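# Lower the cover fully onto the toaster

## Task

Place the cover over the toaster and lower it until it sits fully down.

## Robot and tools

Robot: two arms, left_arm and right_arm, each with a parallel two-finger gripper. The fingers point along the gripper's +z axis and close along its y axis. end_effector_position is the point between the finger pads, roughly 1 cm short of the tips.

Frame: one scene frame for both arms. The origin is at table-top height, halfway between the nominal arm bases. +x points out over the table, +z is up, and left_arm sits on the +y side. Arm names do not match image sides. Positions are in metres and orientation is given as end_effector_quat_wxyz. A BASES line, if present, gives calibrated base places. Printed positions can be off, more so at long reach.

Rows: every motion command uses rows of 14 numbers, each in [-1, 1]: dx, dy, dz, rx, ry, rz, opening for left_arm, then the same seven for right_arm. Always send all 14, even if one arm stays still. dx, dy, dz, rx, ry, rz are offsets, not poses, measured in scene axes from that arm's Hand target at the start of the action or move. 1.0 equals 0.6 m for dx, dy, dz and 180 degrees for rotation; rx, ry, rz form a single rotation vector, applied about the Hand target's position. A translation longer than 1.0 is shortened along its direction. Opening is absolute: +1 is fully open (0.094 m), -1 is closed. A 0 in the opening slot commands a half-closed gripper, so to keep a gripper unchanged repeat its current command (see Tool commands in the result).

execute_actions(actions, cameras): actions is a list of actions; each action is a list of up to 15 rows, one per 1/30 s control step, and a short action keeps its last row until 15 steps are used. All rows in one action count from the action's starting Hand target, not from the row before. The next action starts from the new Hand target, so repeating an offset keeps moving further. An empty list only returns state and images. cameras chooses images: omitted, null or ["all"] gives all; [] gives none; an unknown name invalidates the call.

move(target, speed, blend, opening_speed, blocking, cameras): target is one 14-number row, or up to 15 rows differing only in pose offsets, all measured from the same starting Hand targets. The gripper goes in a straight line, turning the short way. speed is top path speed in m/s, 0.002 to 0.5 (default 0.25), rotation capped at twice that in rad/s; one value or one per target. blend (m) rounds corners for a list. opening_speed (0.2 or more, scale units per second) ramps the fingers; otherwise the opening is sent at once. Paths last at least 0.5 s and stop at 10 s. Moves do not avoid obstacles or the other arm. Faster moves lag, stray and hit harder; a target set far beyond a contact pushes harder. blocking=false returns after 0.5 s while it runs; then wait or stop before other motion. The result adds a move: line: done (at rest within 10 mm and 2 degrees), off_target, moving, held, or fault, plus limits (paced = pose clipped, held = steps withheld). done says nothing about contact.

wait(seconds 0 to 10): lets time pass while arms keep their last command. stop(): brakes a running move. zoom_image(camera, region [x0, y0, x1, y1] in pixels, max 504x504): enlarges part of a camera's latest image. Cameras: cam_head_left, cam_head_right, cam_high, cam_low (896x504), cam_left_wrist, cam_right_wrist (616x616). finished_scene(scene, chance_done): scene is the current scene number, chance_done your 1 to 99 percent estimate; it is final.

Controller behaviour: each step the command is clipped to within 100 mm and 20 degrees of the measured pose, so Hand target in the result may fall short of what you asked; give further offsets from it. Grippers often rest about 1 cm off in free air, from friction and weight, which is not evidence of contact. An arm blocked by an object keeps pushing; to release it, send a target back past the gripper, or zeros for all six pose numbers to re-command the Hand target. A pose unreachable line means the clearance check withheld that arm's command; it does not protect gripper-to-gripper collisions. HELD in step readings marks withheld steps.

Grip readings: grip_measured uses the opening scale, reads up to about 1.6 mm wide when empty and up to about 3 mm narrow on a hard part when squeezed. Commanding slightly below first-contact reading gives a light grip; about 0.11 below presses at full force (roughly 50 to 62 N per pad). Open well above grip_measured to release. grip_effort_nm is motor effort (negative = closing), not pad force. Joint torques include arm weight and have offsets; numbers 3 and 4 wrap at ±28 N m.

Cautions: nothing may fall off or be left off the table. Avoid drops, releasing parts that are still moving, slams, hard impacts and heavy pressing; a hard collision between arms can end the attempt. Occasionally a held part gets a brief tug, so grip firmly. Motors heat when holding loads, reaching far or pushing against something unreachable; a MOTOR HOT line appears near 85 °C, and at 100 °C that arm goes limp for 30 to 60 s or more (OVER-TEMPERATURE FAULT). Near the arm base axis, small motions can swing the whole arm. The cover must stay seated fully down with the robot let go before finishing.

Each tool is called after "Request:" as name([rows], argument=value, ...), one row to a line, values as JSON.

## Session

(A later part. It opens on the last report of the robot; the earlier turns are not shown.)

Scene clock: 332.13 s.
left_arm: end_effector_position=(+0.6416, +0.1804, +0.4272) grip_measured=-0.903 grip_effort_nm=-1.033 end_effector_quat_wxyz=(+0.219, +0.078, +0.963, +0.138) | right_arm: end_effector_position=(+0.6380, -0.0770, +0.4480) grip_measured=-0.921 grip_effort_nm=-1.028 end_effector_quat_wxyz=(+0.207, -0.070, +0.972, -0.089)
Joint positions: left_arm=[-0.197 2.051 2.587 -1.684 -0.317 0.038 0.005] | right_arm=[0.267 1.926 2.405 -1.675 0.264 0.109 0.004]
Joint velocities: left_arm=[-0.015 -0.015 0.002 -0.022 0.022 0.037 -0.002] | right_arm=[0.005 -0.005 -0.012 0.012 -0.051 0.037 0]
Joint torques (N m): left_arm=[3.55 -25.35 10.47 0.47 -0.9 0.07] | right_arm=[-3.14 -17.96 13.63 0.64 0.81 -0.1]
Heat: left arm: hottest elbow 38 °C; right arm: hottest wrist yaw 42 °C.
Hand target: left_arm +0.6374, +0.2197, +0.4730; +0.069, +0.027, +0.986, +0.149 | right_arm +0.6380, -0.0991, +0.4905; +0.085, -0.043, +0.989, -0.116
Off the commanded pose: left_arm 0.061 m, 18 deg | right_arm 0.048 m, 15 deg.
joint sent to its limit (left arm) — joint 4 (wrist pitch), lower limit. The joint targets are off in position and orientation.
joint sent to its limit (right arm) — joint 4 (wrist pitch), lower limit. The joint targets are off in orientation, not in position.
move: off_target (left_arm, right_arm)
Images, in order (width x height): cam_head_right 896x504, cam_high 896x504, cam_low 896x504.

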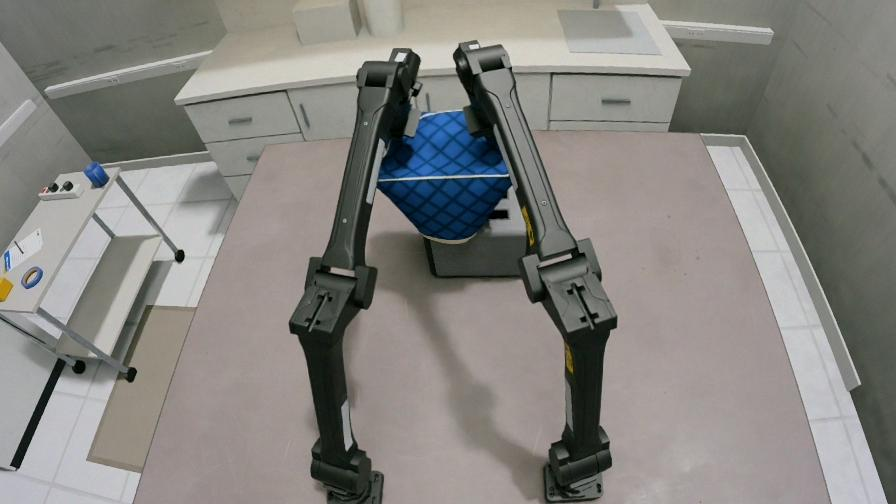

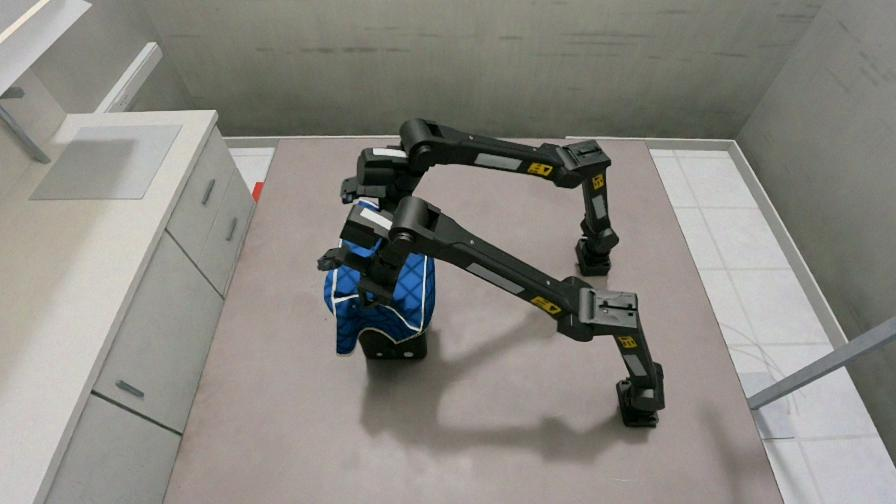

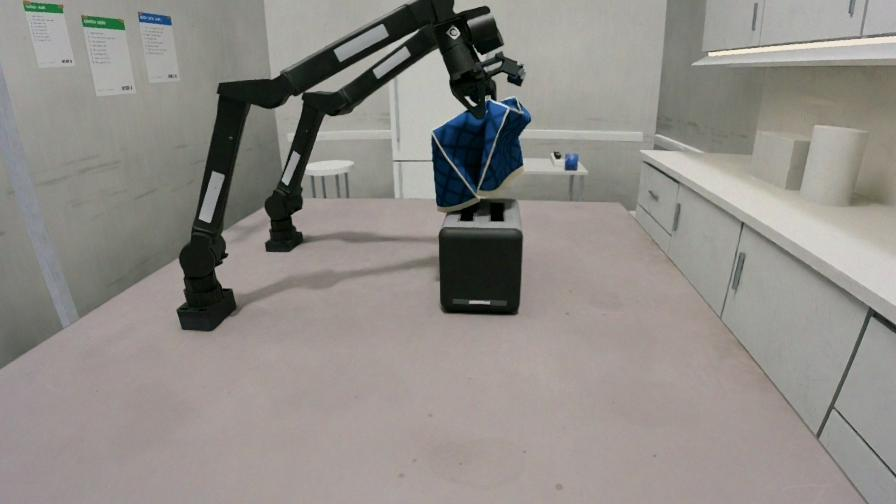

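Request:
move([
  [-0.04,0.03,-0.14,0,0,0,-1,-0.045,0.08,-0.08,0.05,0,0,-1],
  [-0.01,-0.025,-0.32,0,0,0,-1,-0.025,0.044,-0.11,0.05,0,0,-1],
], speed=0.12, cameras=["cam_low","cam_head_right","cam_high"])

Request:
zoom_image(camera="cam_low", region=[360, 60, 600, 330])

Request:
zoom_image(camera="cam_high", region=[330, 250, 480, 400])

Request:
zoom_image(camera="cam_head_right", region=[350, 60, 600, 310])

Scene clock: 345.53 s.
left_arm: end_effector_position=(+0.6219, +0.1969, +0.3030) grip_measured=-0.903 grip_effort_nm=-1.018 end_effector_quat_wxyz=(+0.083, +0.035, +0.986, +0.142) | right_arm: end_effector_position=(+0.6188, -0.0408, +0.4129) grip_measured=-0.921 grip_effort_nm=-1.033 end_effector_quat_wxyz=(+0.155, -0.057, +0.986, -0.010)
Joint positions: left_arm=[-0.176 2.06 2.305 -1.684 -0.304 -0.079 0.005] | right_arm=[0.286 1.913 2.315 -1.675 0.099 0.193 0.004]
Joint velocities: left_arm=[-0.024 -0.024 0.002 -0.012 -0.081 -0.007 0] | right_arm=[-0.005 0.005 -0.022 -0.012 0.037 0.007 0]
Joint torques (N m): left_arm=[0.79 -20.48 7.35 0.4 -0.62 -0.1] | right_arm=[-4.6 -17.49 8.54 0.53 0.77 0.01]
Heat: left arm: hottest shoulder 37 °C; right arm: hottest shoulder 41 °C.
Hand target: left_arm +0.6306, +0.2081, +0.2808; +0.069, +0.023, +0.986, +0.150 | right_arm +0.6222, -0.0731, +0.4242; +0.088, -0.036, +0.995, -0.038
Off the commanded pose: left_arm 0.025 m, 2 deg | right_arm 0.034 m, 9 deg.
joint sent to its limit (right arm) — joint 4 (wrist pitch), lower limit. The joint targets are off in orientation, not in position.
move: off_target (left_arm, right_arm)
Images, in order (width x height): cam_head_right 896x504, cam_high 896x504, cam_low 896x504.

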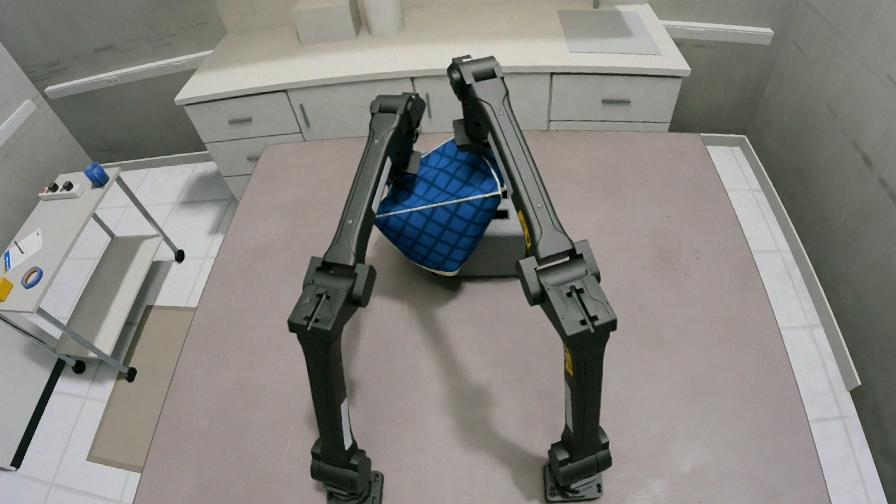

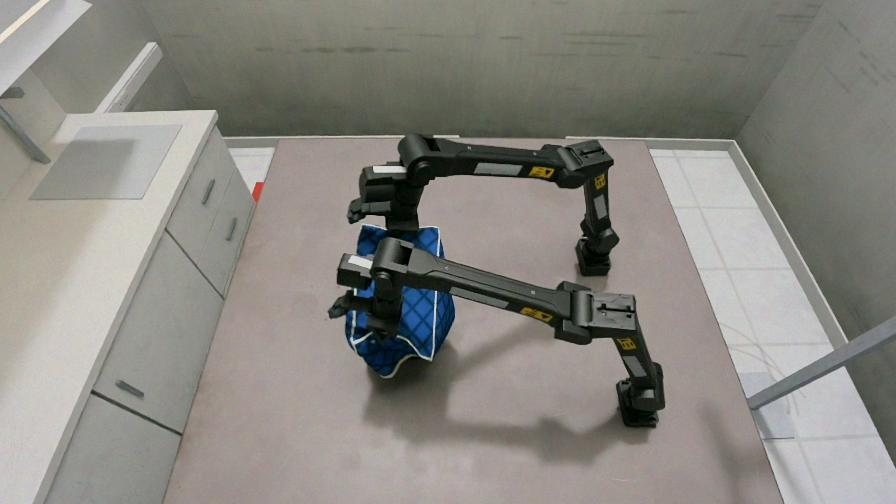

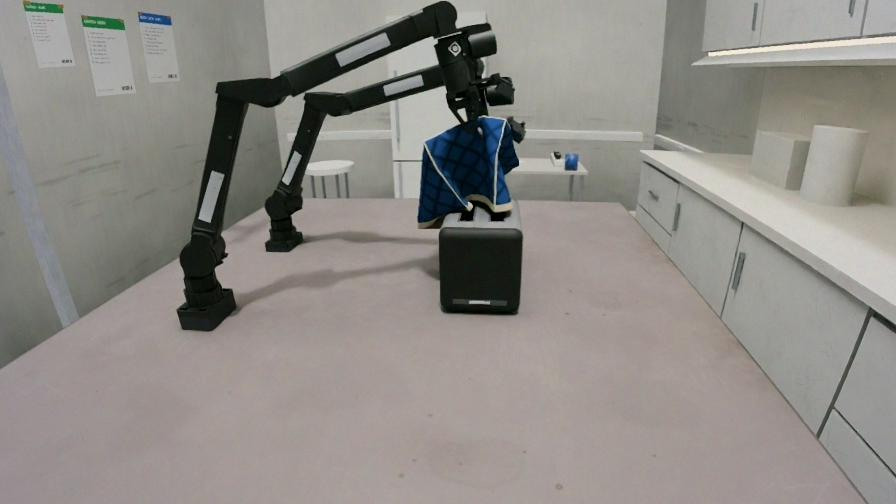

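Scaled by 1.867.

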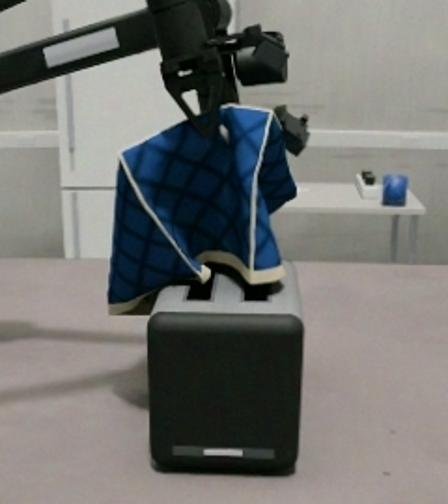

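Scaled by 3.360.

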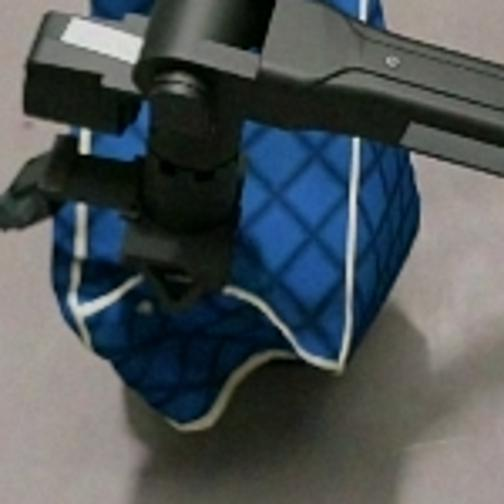

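Scaled by 2.016.

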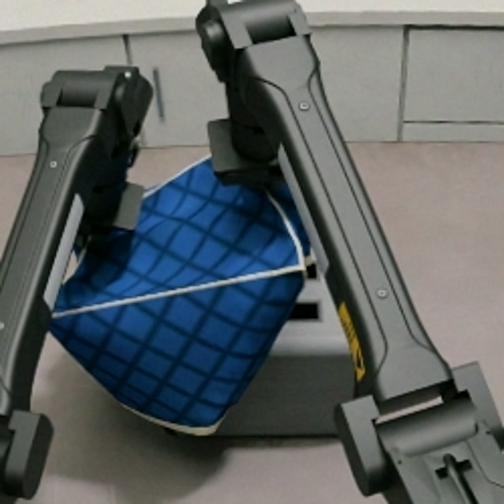

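Request:
move(target=[0,-0.03,-0.06,0,0,0,-1,0.03,-0.03,0.0,0,0,0,-1], speed=0.12, cameras=["cam_low","cam_high","cam_head_right"])

Request:
zoom_image(camera="cam_low", region=[360, 60, 600, 330])

Request:
zoom_image(camera="cam_high", region=[330, 250, 480, 400])

Request:
zoom_image(camera="cam_head_right", region=[350, 60, 600, 310])

Scene clock: 360.77 s.
left_arm: end_effector_position=(+0.6261, +0.1760, +0.2681) grip_measured=-0.903 grip_effort_nm=-1.028 end_effector_quat_wxyz=(+0.086, +0.035, +0.986, +0.140) | right_arm: end_effector_position=(+0.6257, -0.0525, +0.4042) grip_measured=-0.921 grip_effort_nm=-1.028 end_effector_quat_wxyz=(+0.147, -0.062, +0.987, -0.009)
Joint positions: left_arm=[-0.205 2.06 2.212 -1.593 -0.304 -0.109 0.005] | right_arm=[0.261 1.926 2.315 -1.675 0.085 0.161 0.004]
Joint velocities: left_arm=[-0.024 -0.005 0.002 0.002 -0.037 0.007 0] | right_arm=[0.005 -0.005 -0.002 0.002 0.007 0.022 -0.001]
Joint torques (N m): left_arm=[1.44 -21.19 6.19 0.24 -0.74 -0.07] | right_arm=[-5.6 -16.15 12.51 0.44 1.1 -0.02]
Heat: left arm: hottest shoulder 38 °C; right arm: hottest shoulder 39 °C.
Hand target: left_arm +0.6302, +0.1909, +0.2444; +0.068, +0.023, +0.986, +0.150 | right_arm +0.6402, -0.0910, +0.4239; +0.088, -0.036, +0.995, -0.039
Off the commanded pose: left_arm 0.028 m, 3 deg | right_arm 0.046 m, 8 deg.
joint sent to its limit (right arm) — joint 4 (wrist pitch), lower limit. The joint targets are off in orientation, not in position.
move: off_target (left_arm, right_arm)
Images, in order (width x height): cam_head_right 896x504, cam_high 896x504, cam_low 896x504.

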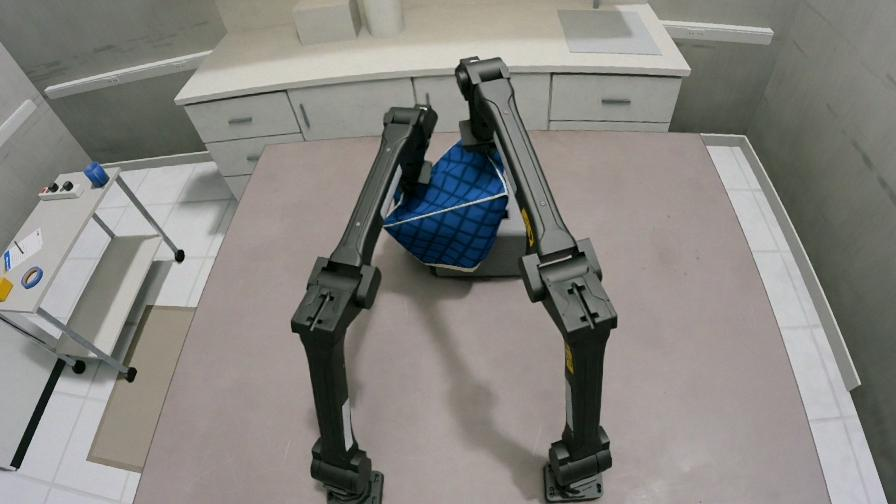

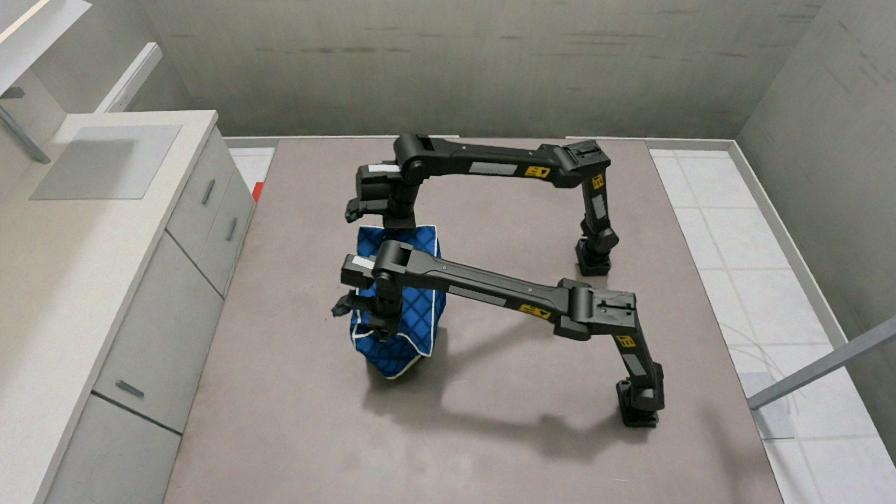

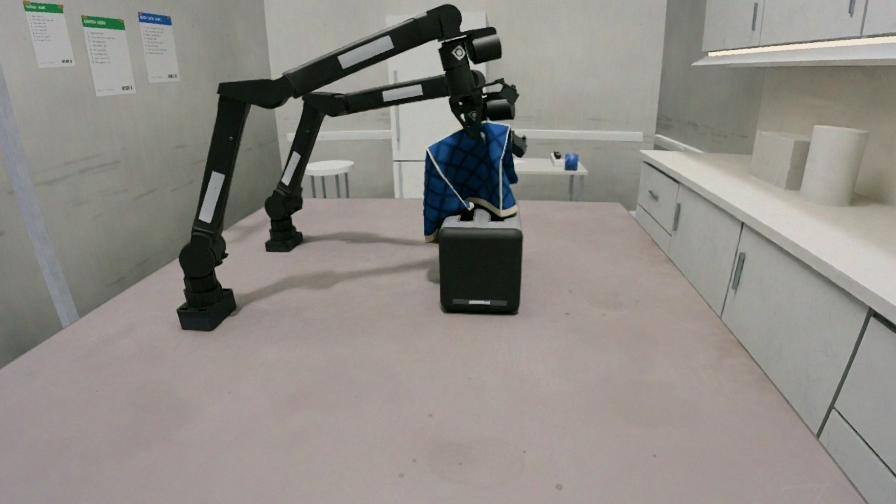

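Scaled by 1.867.

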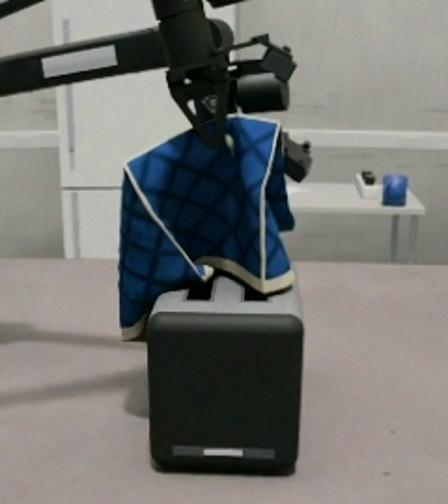

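Scaled by 3.360.

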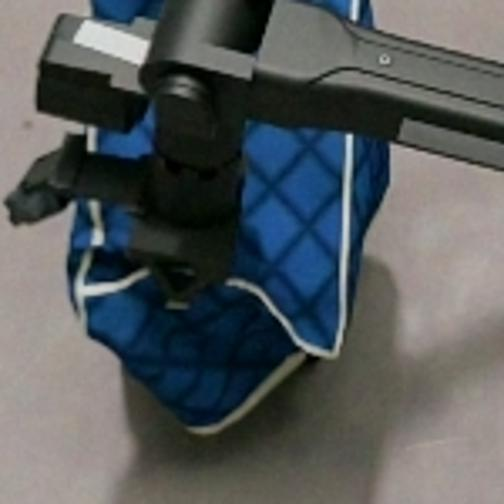

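Scaled by 2.016.

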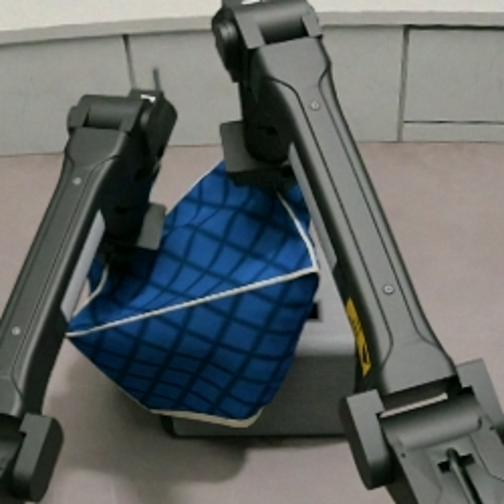

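Request:
move(target=[0,-0.065,0.0,0,0,0,-1,0.0,-0.1,0.01,0,0,0,-1], speed=0.12, cameras=[])

Request:
move(target=[0,-0.03,0.02,0,0,0,-1,0.02,-0.1,0.02,0,0,0,-1], speed=0.12, cameras=["cam_low","cam_high","cam_head_right"])

Request:
zoom_image(camera="cam_low", region=[360, 60, 600, 330])

Request:
zoom_image(camera="cam_high", region=[330, 250, 480, 400])

Request:
zoom_image(camera="cam_head_right", region=[350, 60, 600, 310])

Scene clock: 368.87 s.
left_arm: end_effector_position=(+0.6200, +0.1431, +0.2753) grip_measured=-0.903 grip_effort_nm=-1.023 end_effector_quat_wxyz=(+0.095, +0.031, +0.985, +0.138) | right_arm: end_effector_position=(+0.6355, -0.0922, +0.4039) grip_measured=-0.921 grip_effort_nm=-1.043 end_effector_quat_wxyz=(+0.144, -0.073, +0.987, -0.007)
Joint positions: left_arm=[-0.257 2.06 2.23 -1.612 -0.312 -0.17 0.005] | right_arm=[0.19 1.926 2.315 -1.675 0.057 0.072 0.004]
Joint velocities: left_arm=[-0.005 -0.015 0.027 0.022 -0.066 -0.037 0] | right_arm=[-0.015 -0.005 -0.002 -0.017 0.007 -0.066 0]
Joint torques (N m): left_arm=[1.14 -18.2 8.43 -0.31 -0.62 -0.08] | right_arm=[-7.3 -18.43 10 0.5 1.58 -0.01]
Heat: left arm: hottest shoulder 38 °C; right arm: hottest shoulder 39 °C.
Hand target: left_arm +0.6298, +0.1519, +0.2438; +0.068, +0.023, +0.986, +0.150 | right_arm +0.6406, -0.1509, +0.4301; +0.088, -0.036, +0.995, -0.040
Off the commanded pose: left_arm 0.034 m, 3 deg | right_arm 0.064 m, 9 deg.
joint sent to its limit (right arm) — joint 4 (wrist pitch), lower limit. The joint targets are off in position and orientation.
move: off_target (left_arm, right_arm)
No camera images: "cameras" was empty.

Scene clock: 370.27 s.
left_arm: end_effector_position=(+0.6152, +0.1074, +0.2964) grip_measured=-0.903 grip_effort_nm=-1.028 end_effector_quat_wxyz=(+0.106, +0.040, +0.985, +0.129) | right_arm: end_effector_position=(+0.6445, -0.1445, +0.4037) grip_measured=-0.921 grip_effort_nm=-1.028 end_effector_quat_wxyz=(+0.142, -0.077, +0.987, -0.008)
Joint positions: left_arm=[-0.309 2.074 2.309 -1.663 -0.306 -0.201 0.005] | right_arm=[0.101 1.926 2.315 -1.675 0.033 -0.022 0.004]
Joint velocities: left_arm=[-0.005 0.015 0.007 -0.007 0.007 -0.051 0] | right_arm=[-0.005 -0.005 -0.012 0.012 0.007 0.051 0]
Joint torques (N m): left_arm=[2.96 -17.73 8.13 -0.49 -0.92 -0.07] | right_arm=[-8 -17.85 13.61 0.51 1.84 -0.04]
Heat: left arm: hottest shoulder 38 °C; right arm: hottest shoulder 39 °C.
Hand target: left_arm +0.6297, +0.1338, +0.2557; +0.068, +0.023, +0.986, +0.150 | right_arm +0.6529, -0.2109, +0.4422; +0.088, -0.036, +0.995, -0.041
Off the commanded pose: left_arm 0.051 m, 5 deg | right_arm 0.077 m, 9 deg.
joint sent to its limit (right arm) — joint 4 (wrist pitch), lower limit. The joint targets are off in position and orientation.
move: off_target (left_arm, right_arm)
Images, in order (width x height): cam_head_right 896x504, cam_high 896x504, cam_low 896x504.

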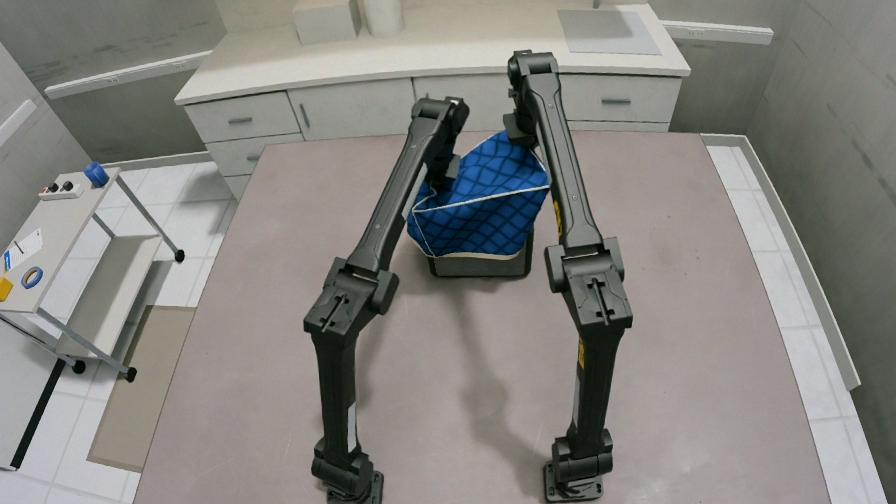

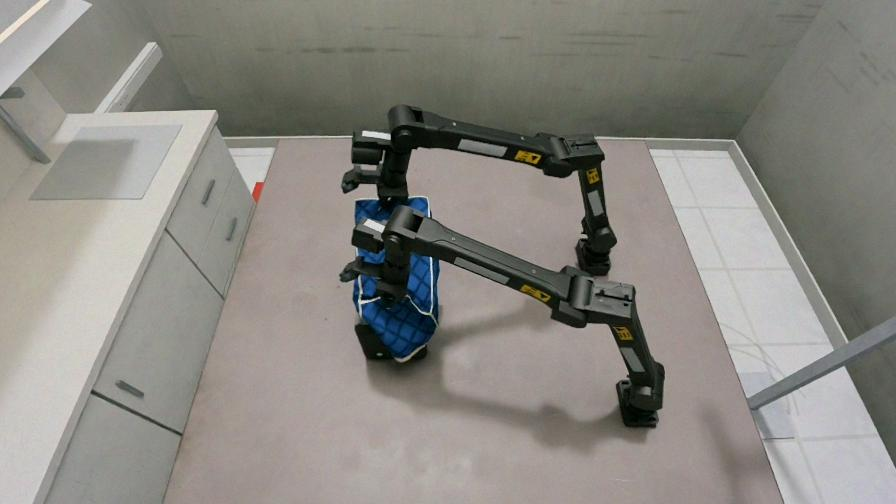

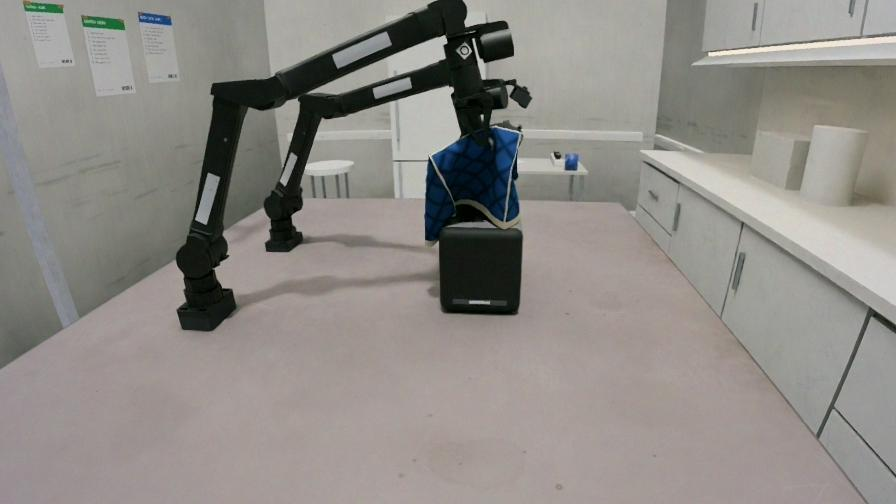

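Scaled by 1.867.

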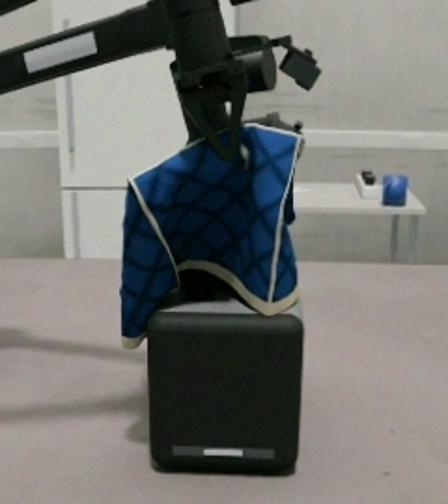

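Scaled by 3.360.

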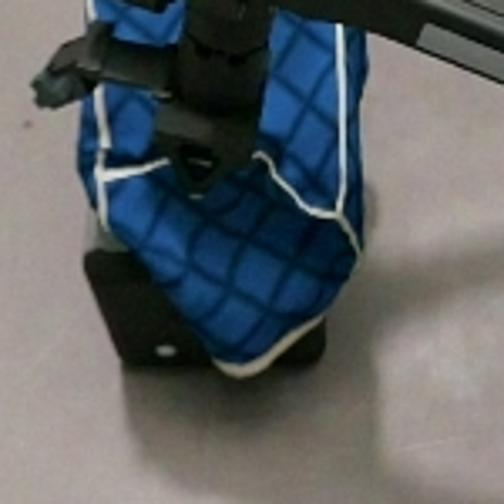

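Scaled by 2.016.

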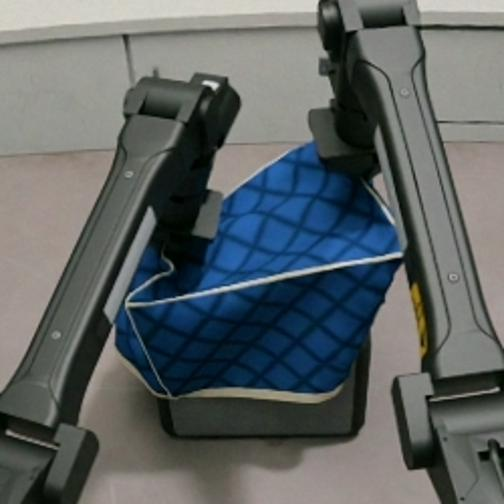

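Request:
move(target=[0.02,-0.02,-0.03,0,0,0,-1,0.01,-0.08,0.02,0,0,0,-1], speed=0.12, cameras=["cam_low","cam_high","cam_head_right"])

Request:
zoom_image(camera="cam_low", region=[360, 60, 600, 330])

Request:
zoom_image(camera="cam_high", region=[330, 250, 480, 400])

Request:
zoom_image(camera="cam_head_right", region=[350, 60, 600, 310])

Scene clock: 376.60 s.
left_arm: end_effector_position=(+0.6234, +0.0932, +0.2892) grip_measured=-0.903 grip_effort_nm=-1.028 end_effector_quat_wxyz=(+0.110, +0.040, +0.985, +0.126) | right_arm: end_effector_position=(+0.6462, -0.1592, +0.4036) grip_measured=-0.921 grip_effort_nm=-1.033 end_effector_quat_wxyz=(+0.141, -0.089, +0.986, -0.003)
Joint positions: left_arm=[-0.325 2.11 2.349 -1.663 -0.303 -0.216 0.005] | right_arm=[0.072 1.926 2.315 -1.675 0.012 -0.073 0.004]
Joint velocities: left_arm=[-0.005 0.005 -0.002 0.002 0.022 0.037 0] | right_arm=[-0.015 -0.005 0.007 -0.007 -0.007 -0.037 -0.001]
Joint torques (N m): left_arm=[3.08 -17.2 7.56 -0.32 -1 0] | right_arm=[-10.34 -17.73 14.86 0.49 2.26 -0.06]
Heat: left arm: hottest shoulder 37 °C; right arm: hottest wrist yaw 39 °C.
Hand target: left_arm +0.6416, +0.1219, +0.2376; +0.068, +0.023, +0.986, +0.150 | right_arm +0.6578, -0.2477, +0.4486; +0.088, -0.036, +0.995, -0.042
Off the commanded pose: left_arm 0.062 m, 6 deg | right_arm 0.113 m, 10 deg; position clipped.
joint sent to its limit (right arm) — joint 4 (wrist pitch), lower limit. The joint targets are off in position and orientation.
move: off_target (left_arm, right_arm); limits=paced
Images, in order (width x height): cam_head_right 896x504, cam_high 896x504, cam_low 896x504.

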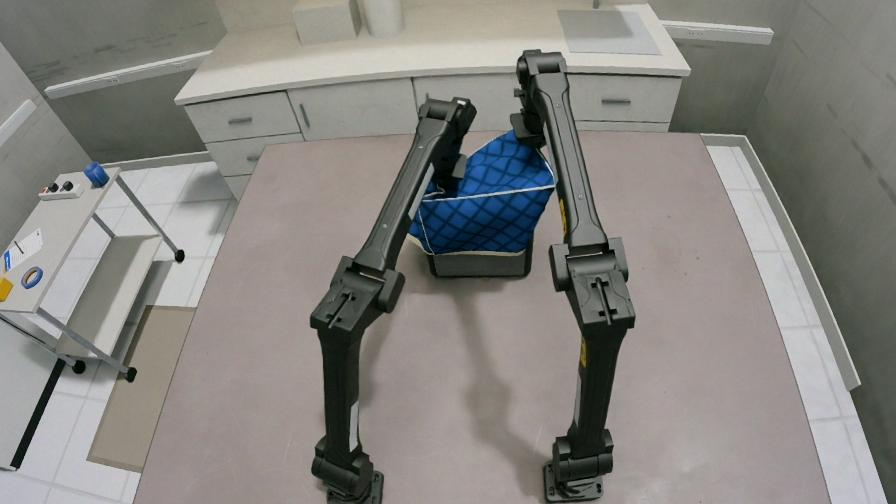

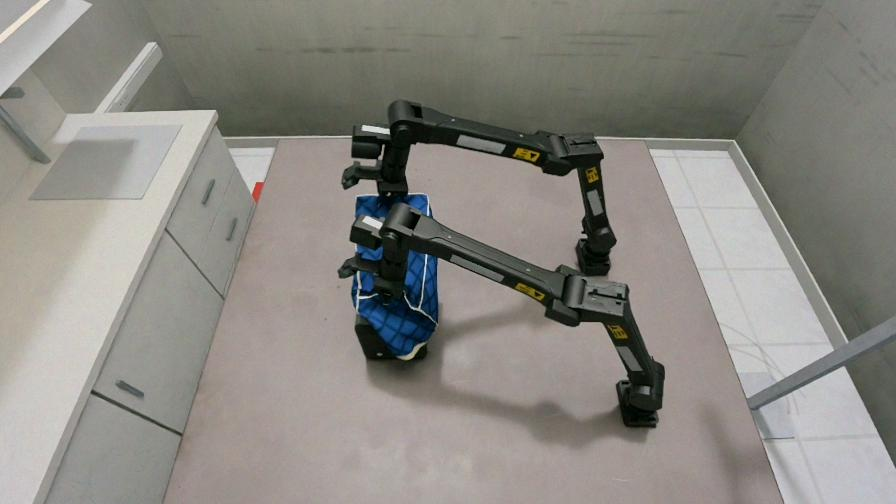

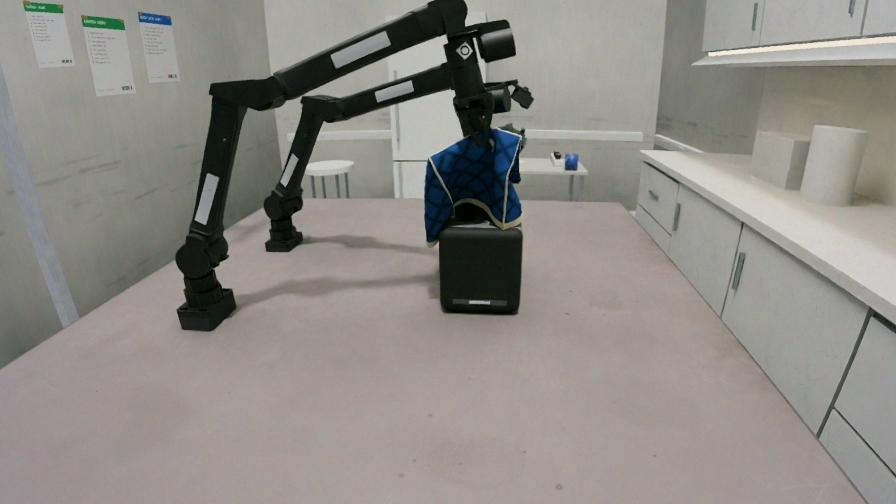

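Scaled by 1.867.

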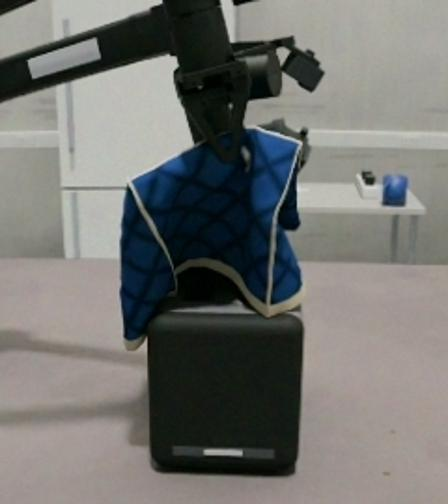

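Scaled by 3.360.

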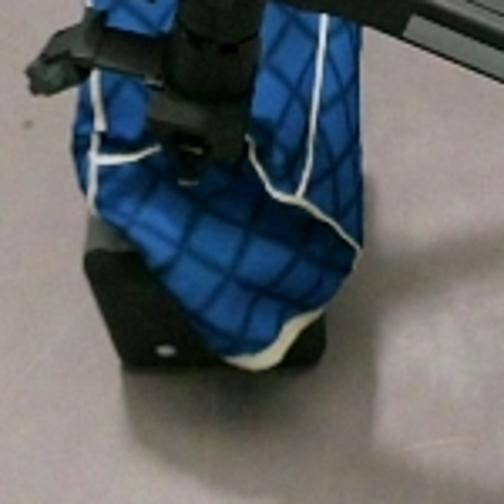

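Scaled by 2.016.

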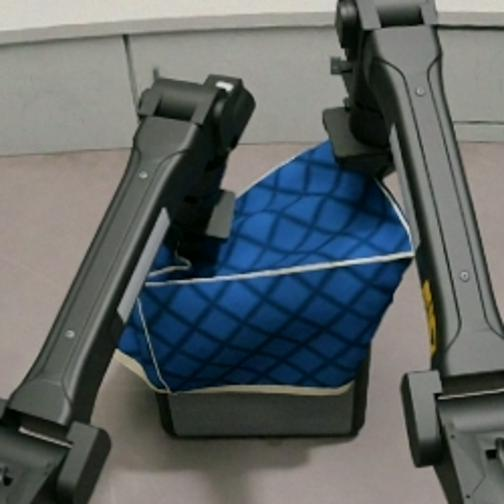

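Request:
move(target=[0,-0.05,0.01,0,0,0,-1,-0.03,-0.04,0.0,-0.06,0,0,-1], speed=0.12, cameras=["cam_low","cam_high","cam_head_right"])

Request:
zoom_image(camera="cam_low", region=[360, 60, 600, 330])

Request:
zoom_image(camera="cam_high", region=[330, 250, 480, 400])

Request:
zoom_image(camera="cam_head_right", region=[350, 60, 600, 310])

Scene clock: 383.50 s.
left_arm: end_effector_position=(+0.6242, +0.0600, +0.2941) grip_measured=-0.903 grip_effort_nm=-1.033 end_effector_quat_wxyz=(+0.127, +0.043, +0.984, +0.116) | right_arm: end_effector_position=(+0.6487, -0.1900, +0.4067) grip_measured=-0.921 grip_effort_nm=-1.028 end_effector_quat_wxyz=(+0.140, -0.099, +0.981, -0.096)
Joint positions: left_arm=[-0.369 2.131 2.396 -1.663 -0.301 -0.251 0.005] | right_arm=[0.072 1.926 2.315 -1.675 0.192 -0.119 0.004]
Joint velocities: left_arm=[-0.015 -0.015 -0.002 -0.017 -0.007 -0.037 0] | right_arm=[-0.005 -0.015 -0.007 0.002 -0.007 0.081 0]
Joint torques (N m): left_arm=[3.02 -17.61 7.51 -0.69 -1.21 0] | right_arm=[-9.05 -19.72 10.18 0.5 2.83 -0.1]
Heat: left arm: hottest elbow 37 °C; right arm: hottest wrist yaw 41 °C.
Hand target: left_arm +0.6414, +0.0920, +0.2433; +0.067, +0.023, +0.986, +0.150 | right_arm +0.6399, -0.2716, +0.4488; +0.084, -0.044, +0.986, -0.136
Off the commanded pose: left_arm 0.062 m, 8 deg | right_arm 0.092 m, 10 deg.
joint sent to its limit (left arm) — joint 4 (wrist pitch), lower limit. The joint targets are off in position, not in orientation.
joint sent to its limit (right arm) — joint 4 (wrist pitch), lower limit. The joint targets are off in position and orientation.
move: off_target (left_arm, right_arm)
Images, in order (width x height): cam_head_right 896x504, cam_high 896x504, cam_low 896x504.

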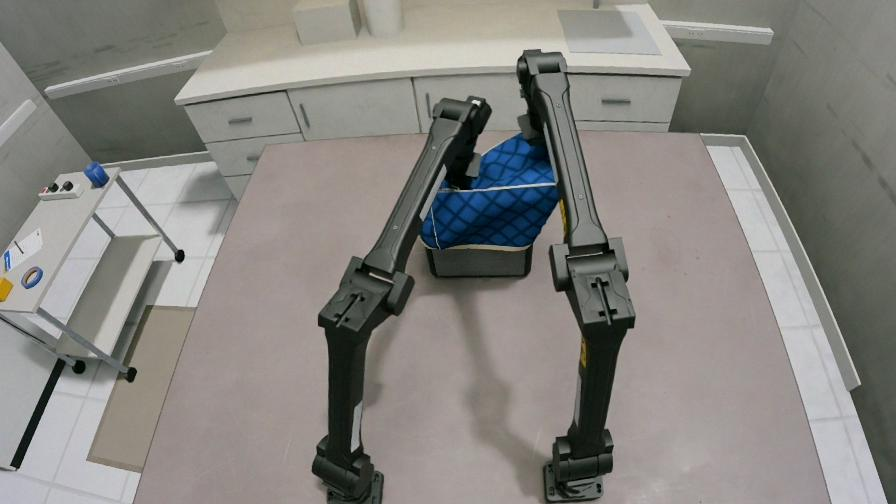

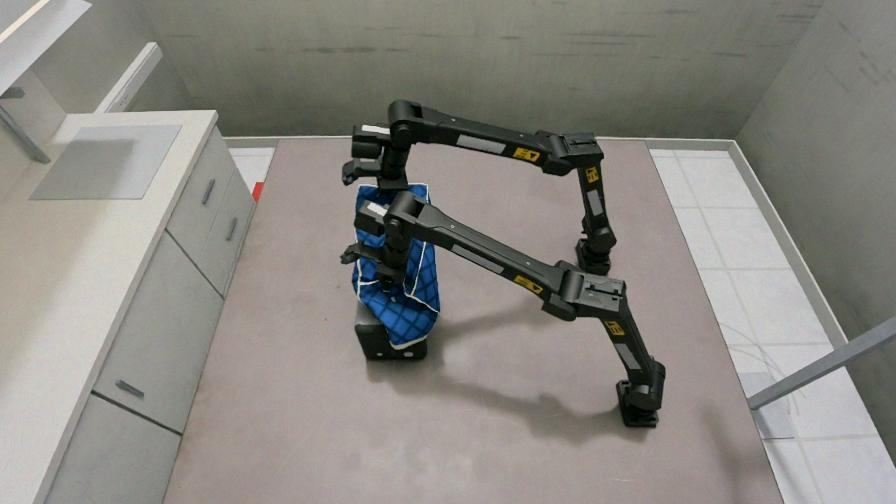

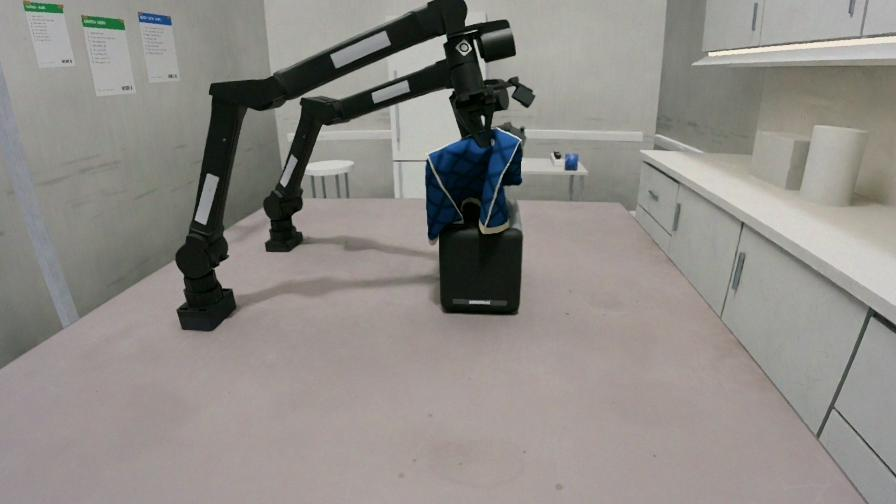

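Scaled by 1.867.

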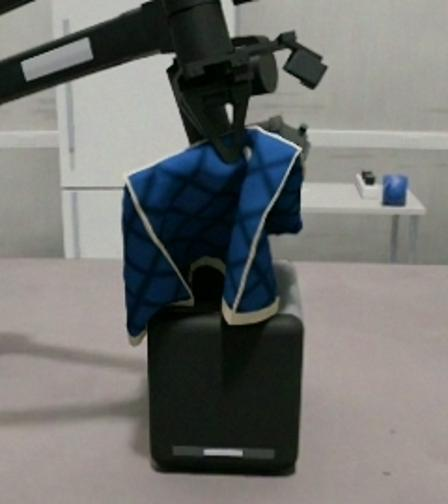

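Scaled by 3.360.

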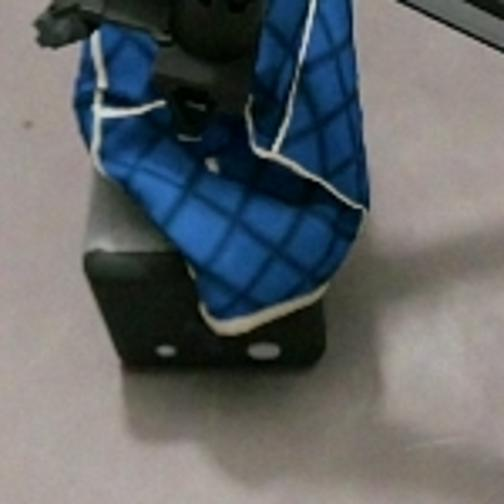

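Scaled by 2.016.

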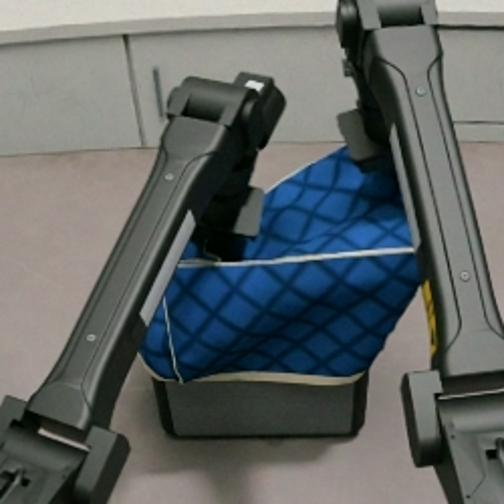

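Request:
move(target=[0,0.02,-0.02,0,0,0,-1,0.08,0.02,-0.05,0,0,0,-1], speed=0.1, cameras=["cam_low","cam_high","cam_head_right"])

Request:
zoom_image(camera="cam_low", region=[360, 60, 600, 330])

Request:
zoom_image(camera="cam_high", region=[330, 250, 480, 400])

Request:
zoom_image(camera="cam_head_right", region=[350, 60, 600, 310])

Scene clock: 389.63 s.
left_arm: end_effector_position=(+0.6257, +0.0594, +0.2867) grip_measured=-0.903 grip_effort_nm=-1.028 end_effector_quat_wxyz=(+0.121, +0.043, +0.985, +0.118) | right_arm: end_effector_position=(+0.6716, -0.1915, +0.3849) grip_measured=-0.921 grip_effort_nm=-1.038 end_effector_quat_wxyz=(+0.132, -0.098, +0.981, -0.107)
Joint positions: left_arm=[-0.369 2.142 2.396 -1.663 -0.301 -0.252 0.005] | right_arm=[0.071 2.002 2.373 -1.675 0.214 -0.12 0.004]
Joint velocities: left_arm=[-0.005 0.005 0.002 0.002 -0.022 0.007 0] | right_arm=[-0.015 0.005 0.007 -0.012 0.022 0.037 0]
Joint torques (N m): left_arm=[4.48 -17.96 6.27 -0.69 -1.09 0.05] | right_arm=[-7.94 -16.56 16.17 0.46 2.2 0.06]
Heat: left arm: hottest shoulder 36 °C; right arm: hottest wrist yaw 43 °C.
Hand target: left_arm +0.6415, +0.1042, +0.2315; +0.068, +0.023, +0.986, +0.150 | right_arm +0.6872, -0.2595, +0.4179; +0.084, -0.044, +0.986, -0.135
Off the commanded pose: left_arm 0.073 m, 8 deg | right_arm 0.078 m, 9 deg.
joint sent to its limit (left arm) — joint 4 (wrist pitch), lower limit. The joint targets are off in position, not in orientation.
joint sent to its limit (right arm) — joint 4 (wrist pitch), lower limit. The joint targets are off in position and orientation.
move: off_target (left_arm, right_arm)
Images, in order (width x height): cam_head_right 896x504, cam_high 896x504, cam_low 896x504.

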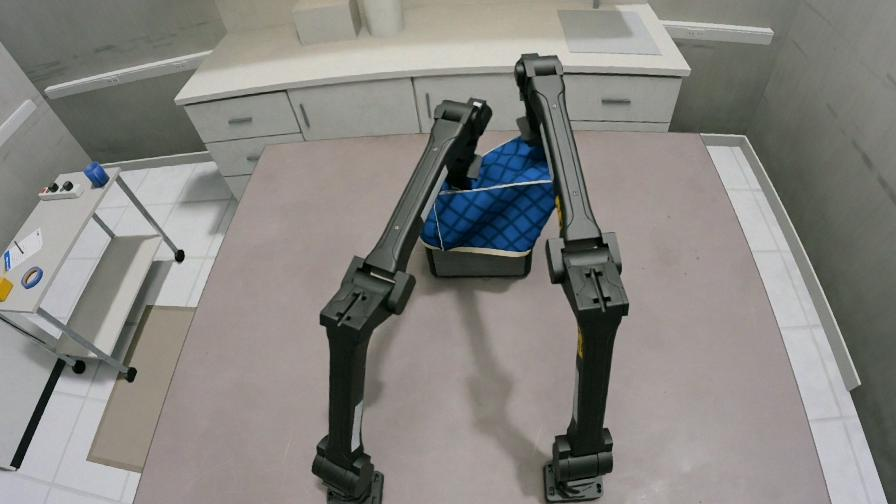

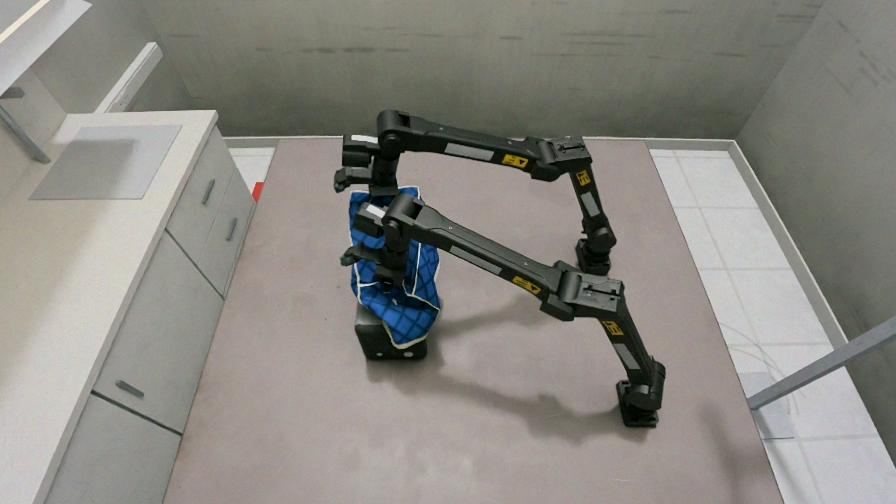

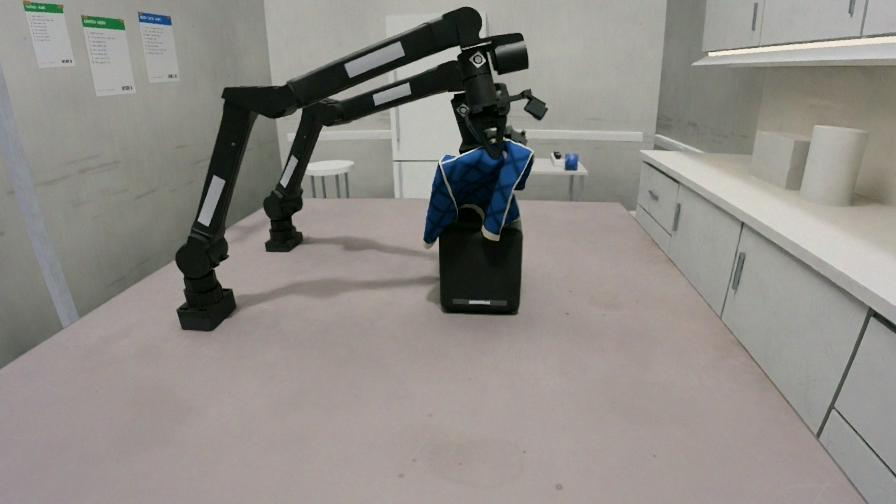

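Scaled by 1.867.

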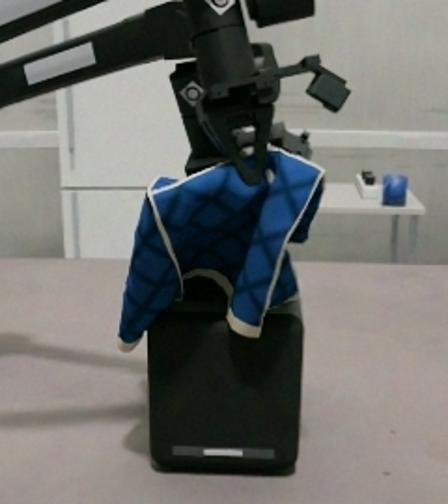

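Scaled by 3.360.

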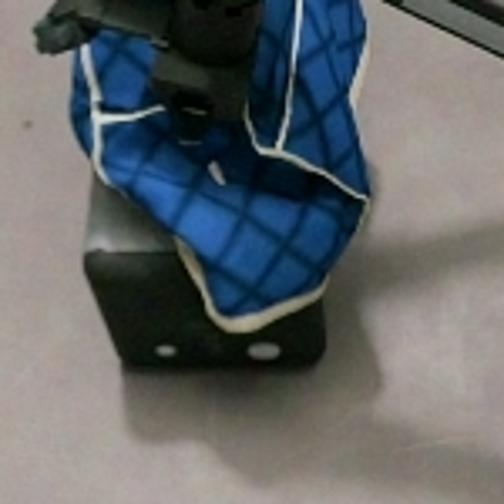

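Scaled by 2.016.

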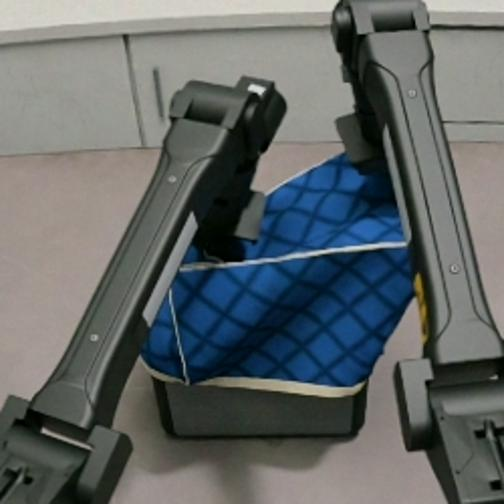

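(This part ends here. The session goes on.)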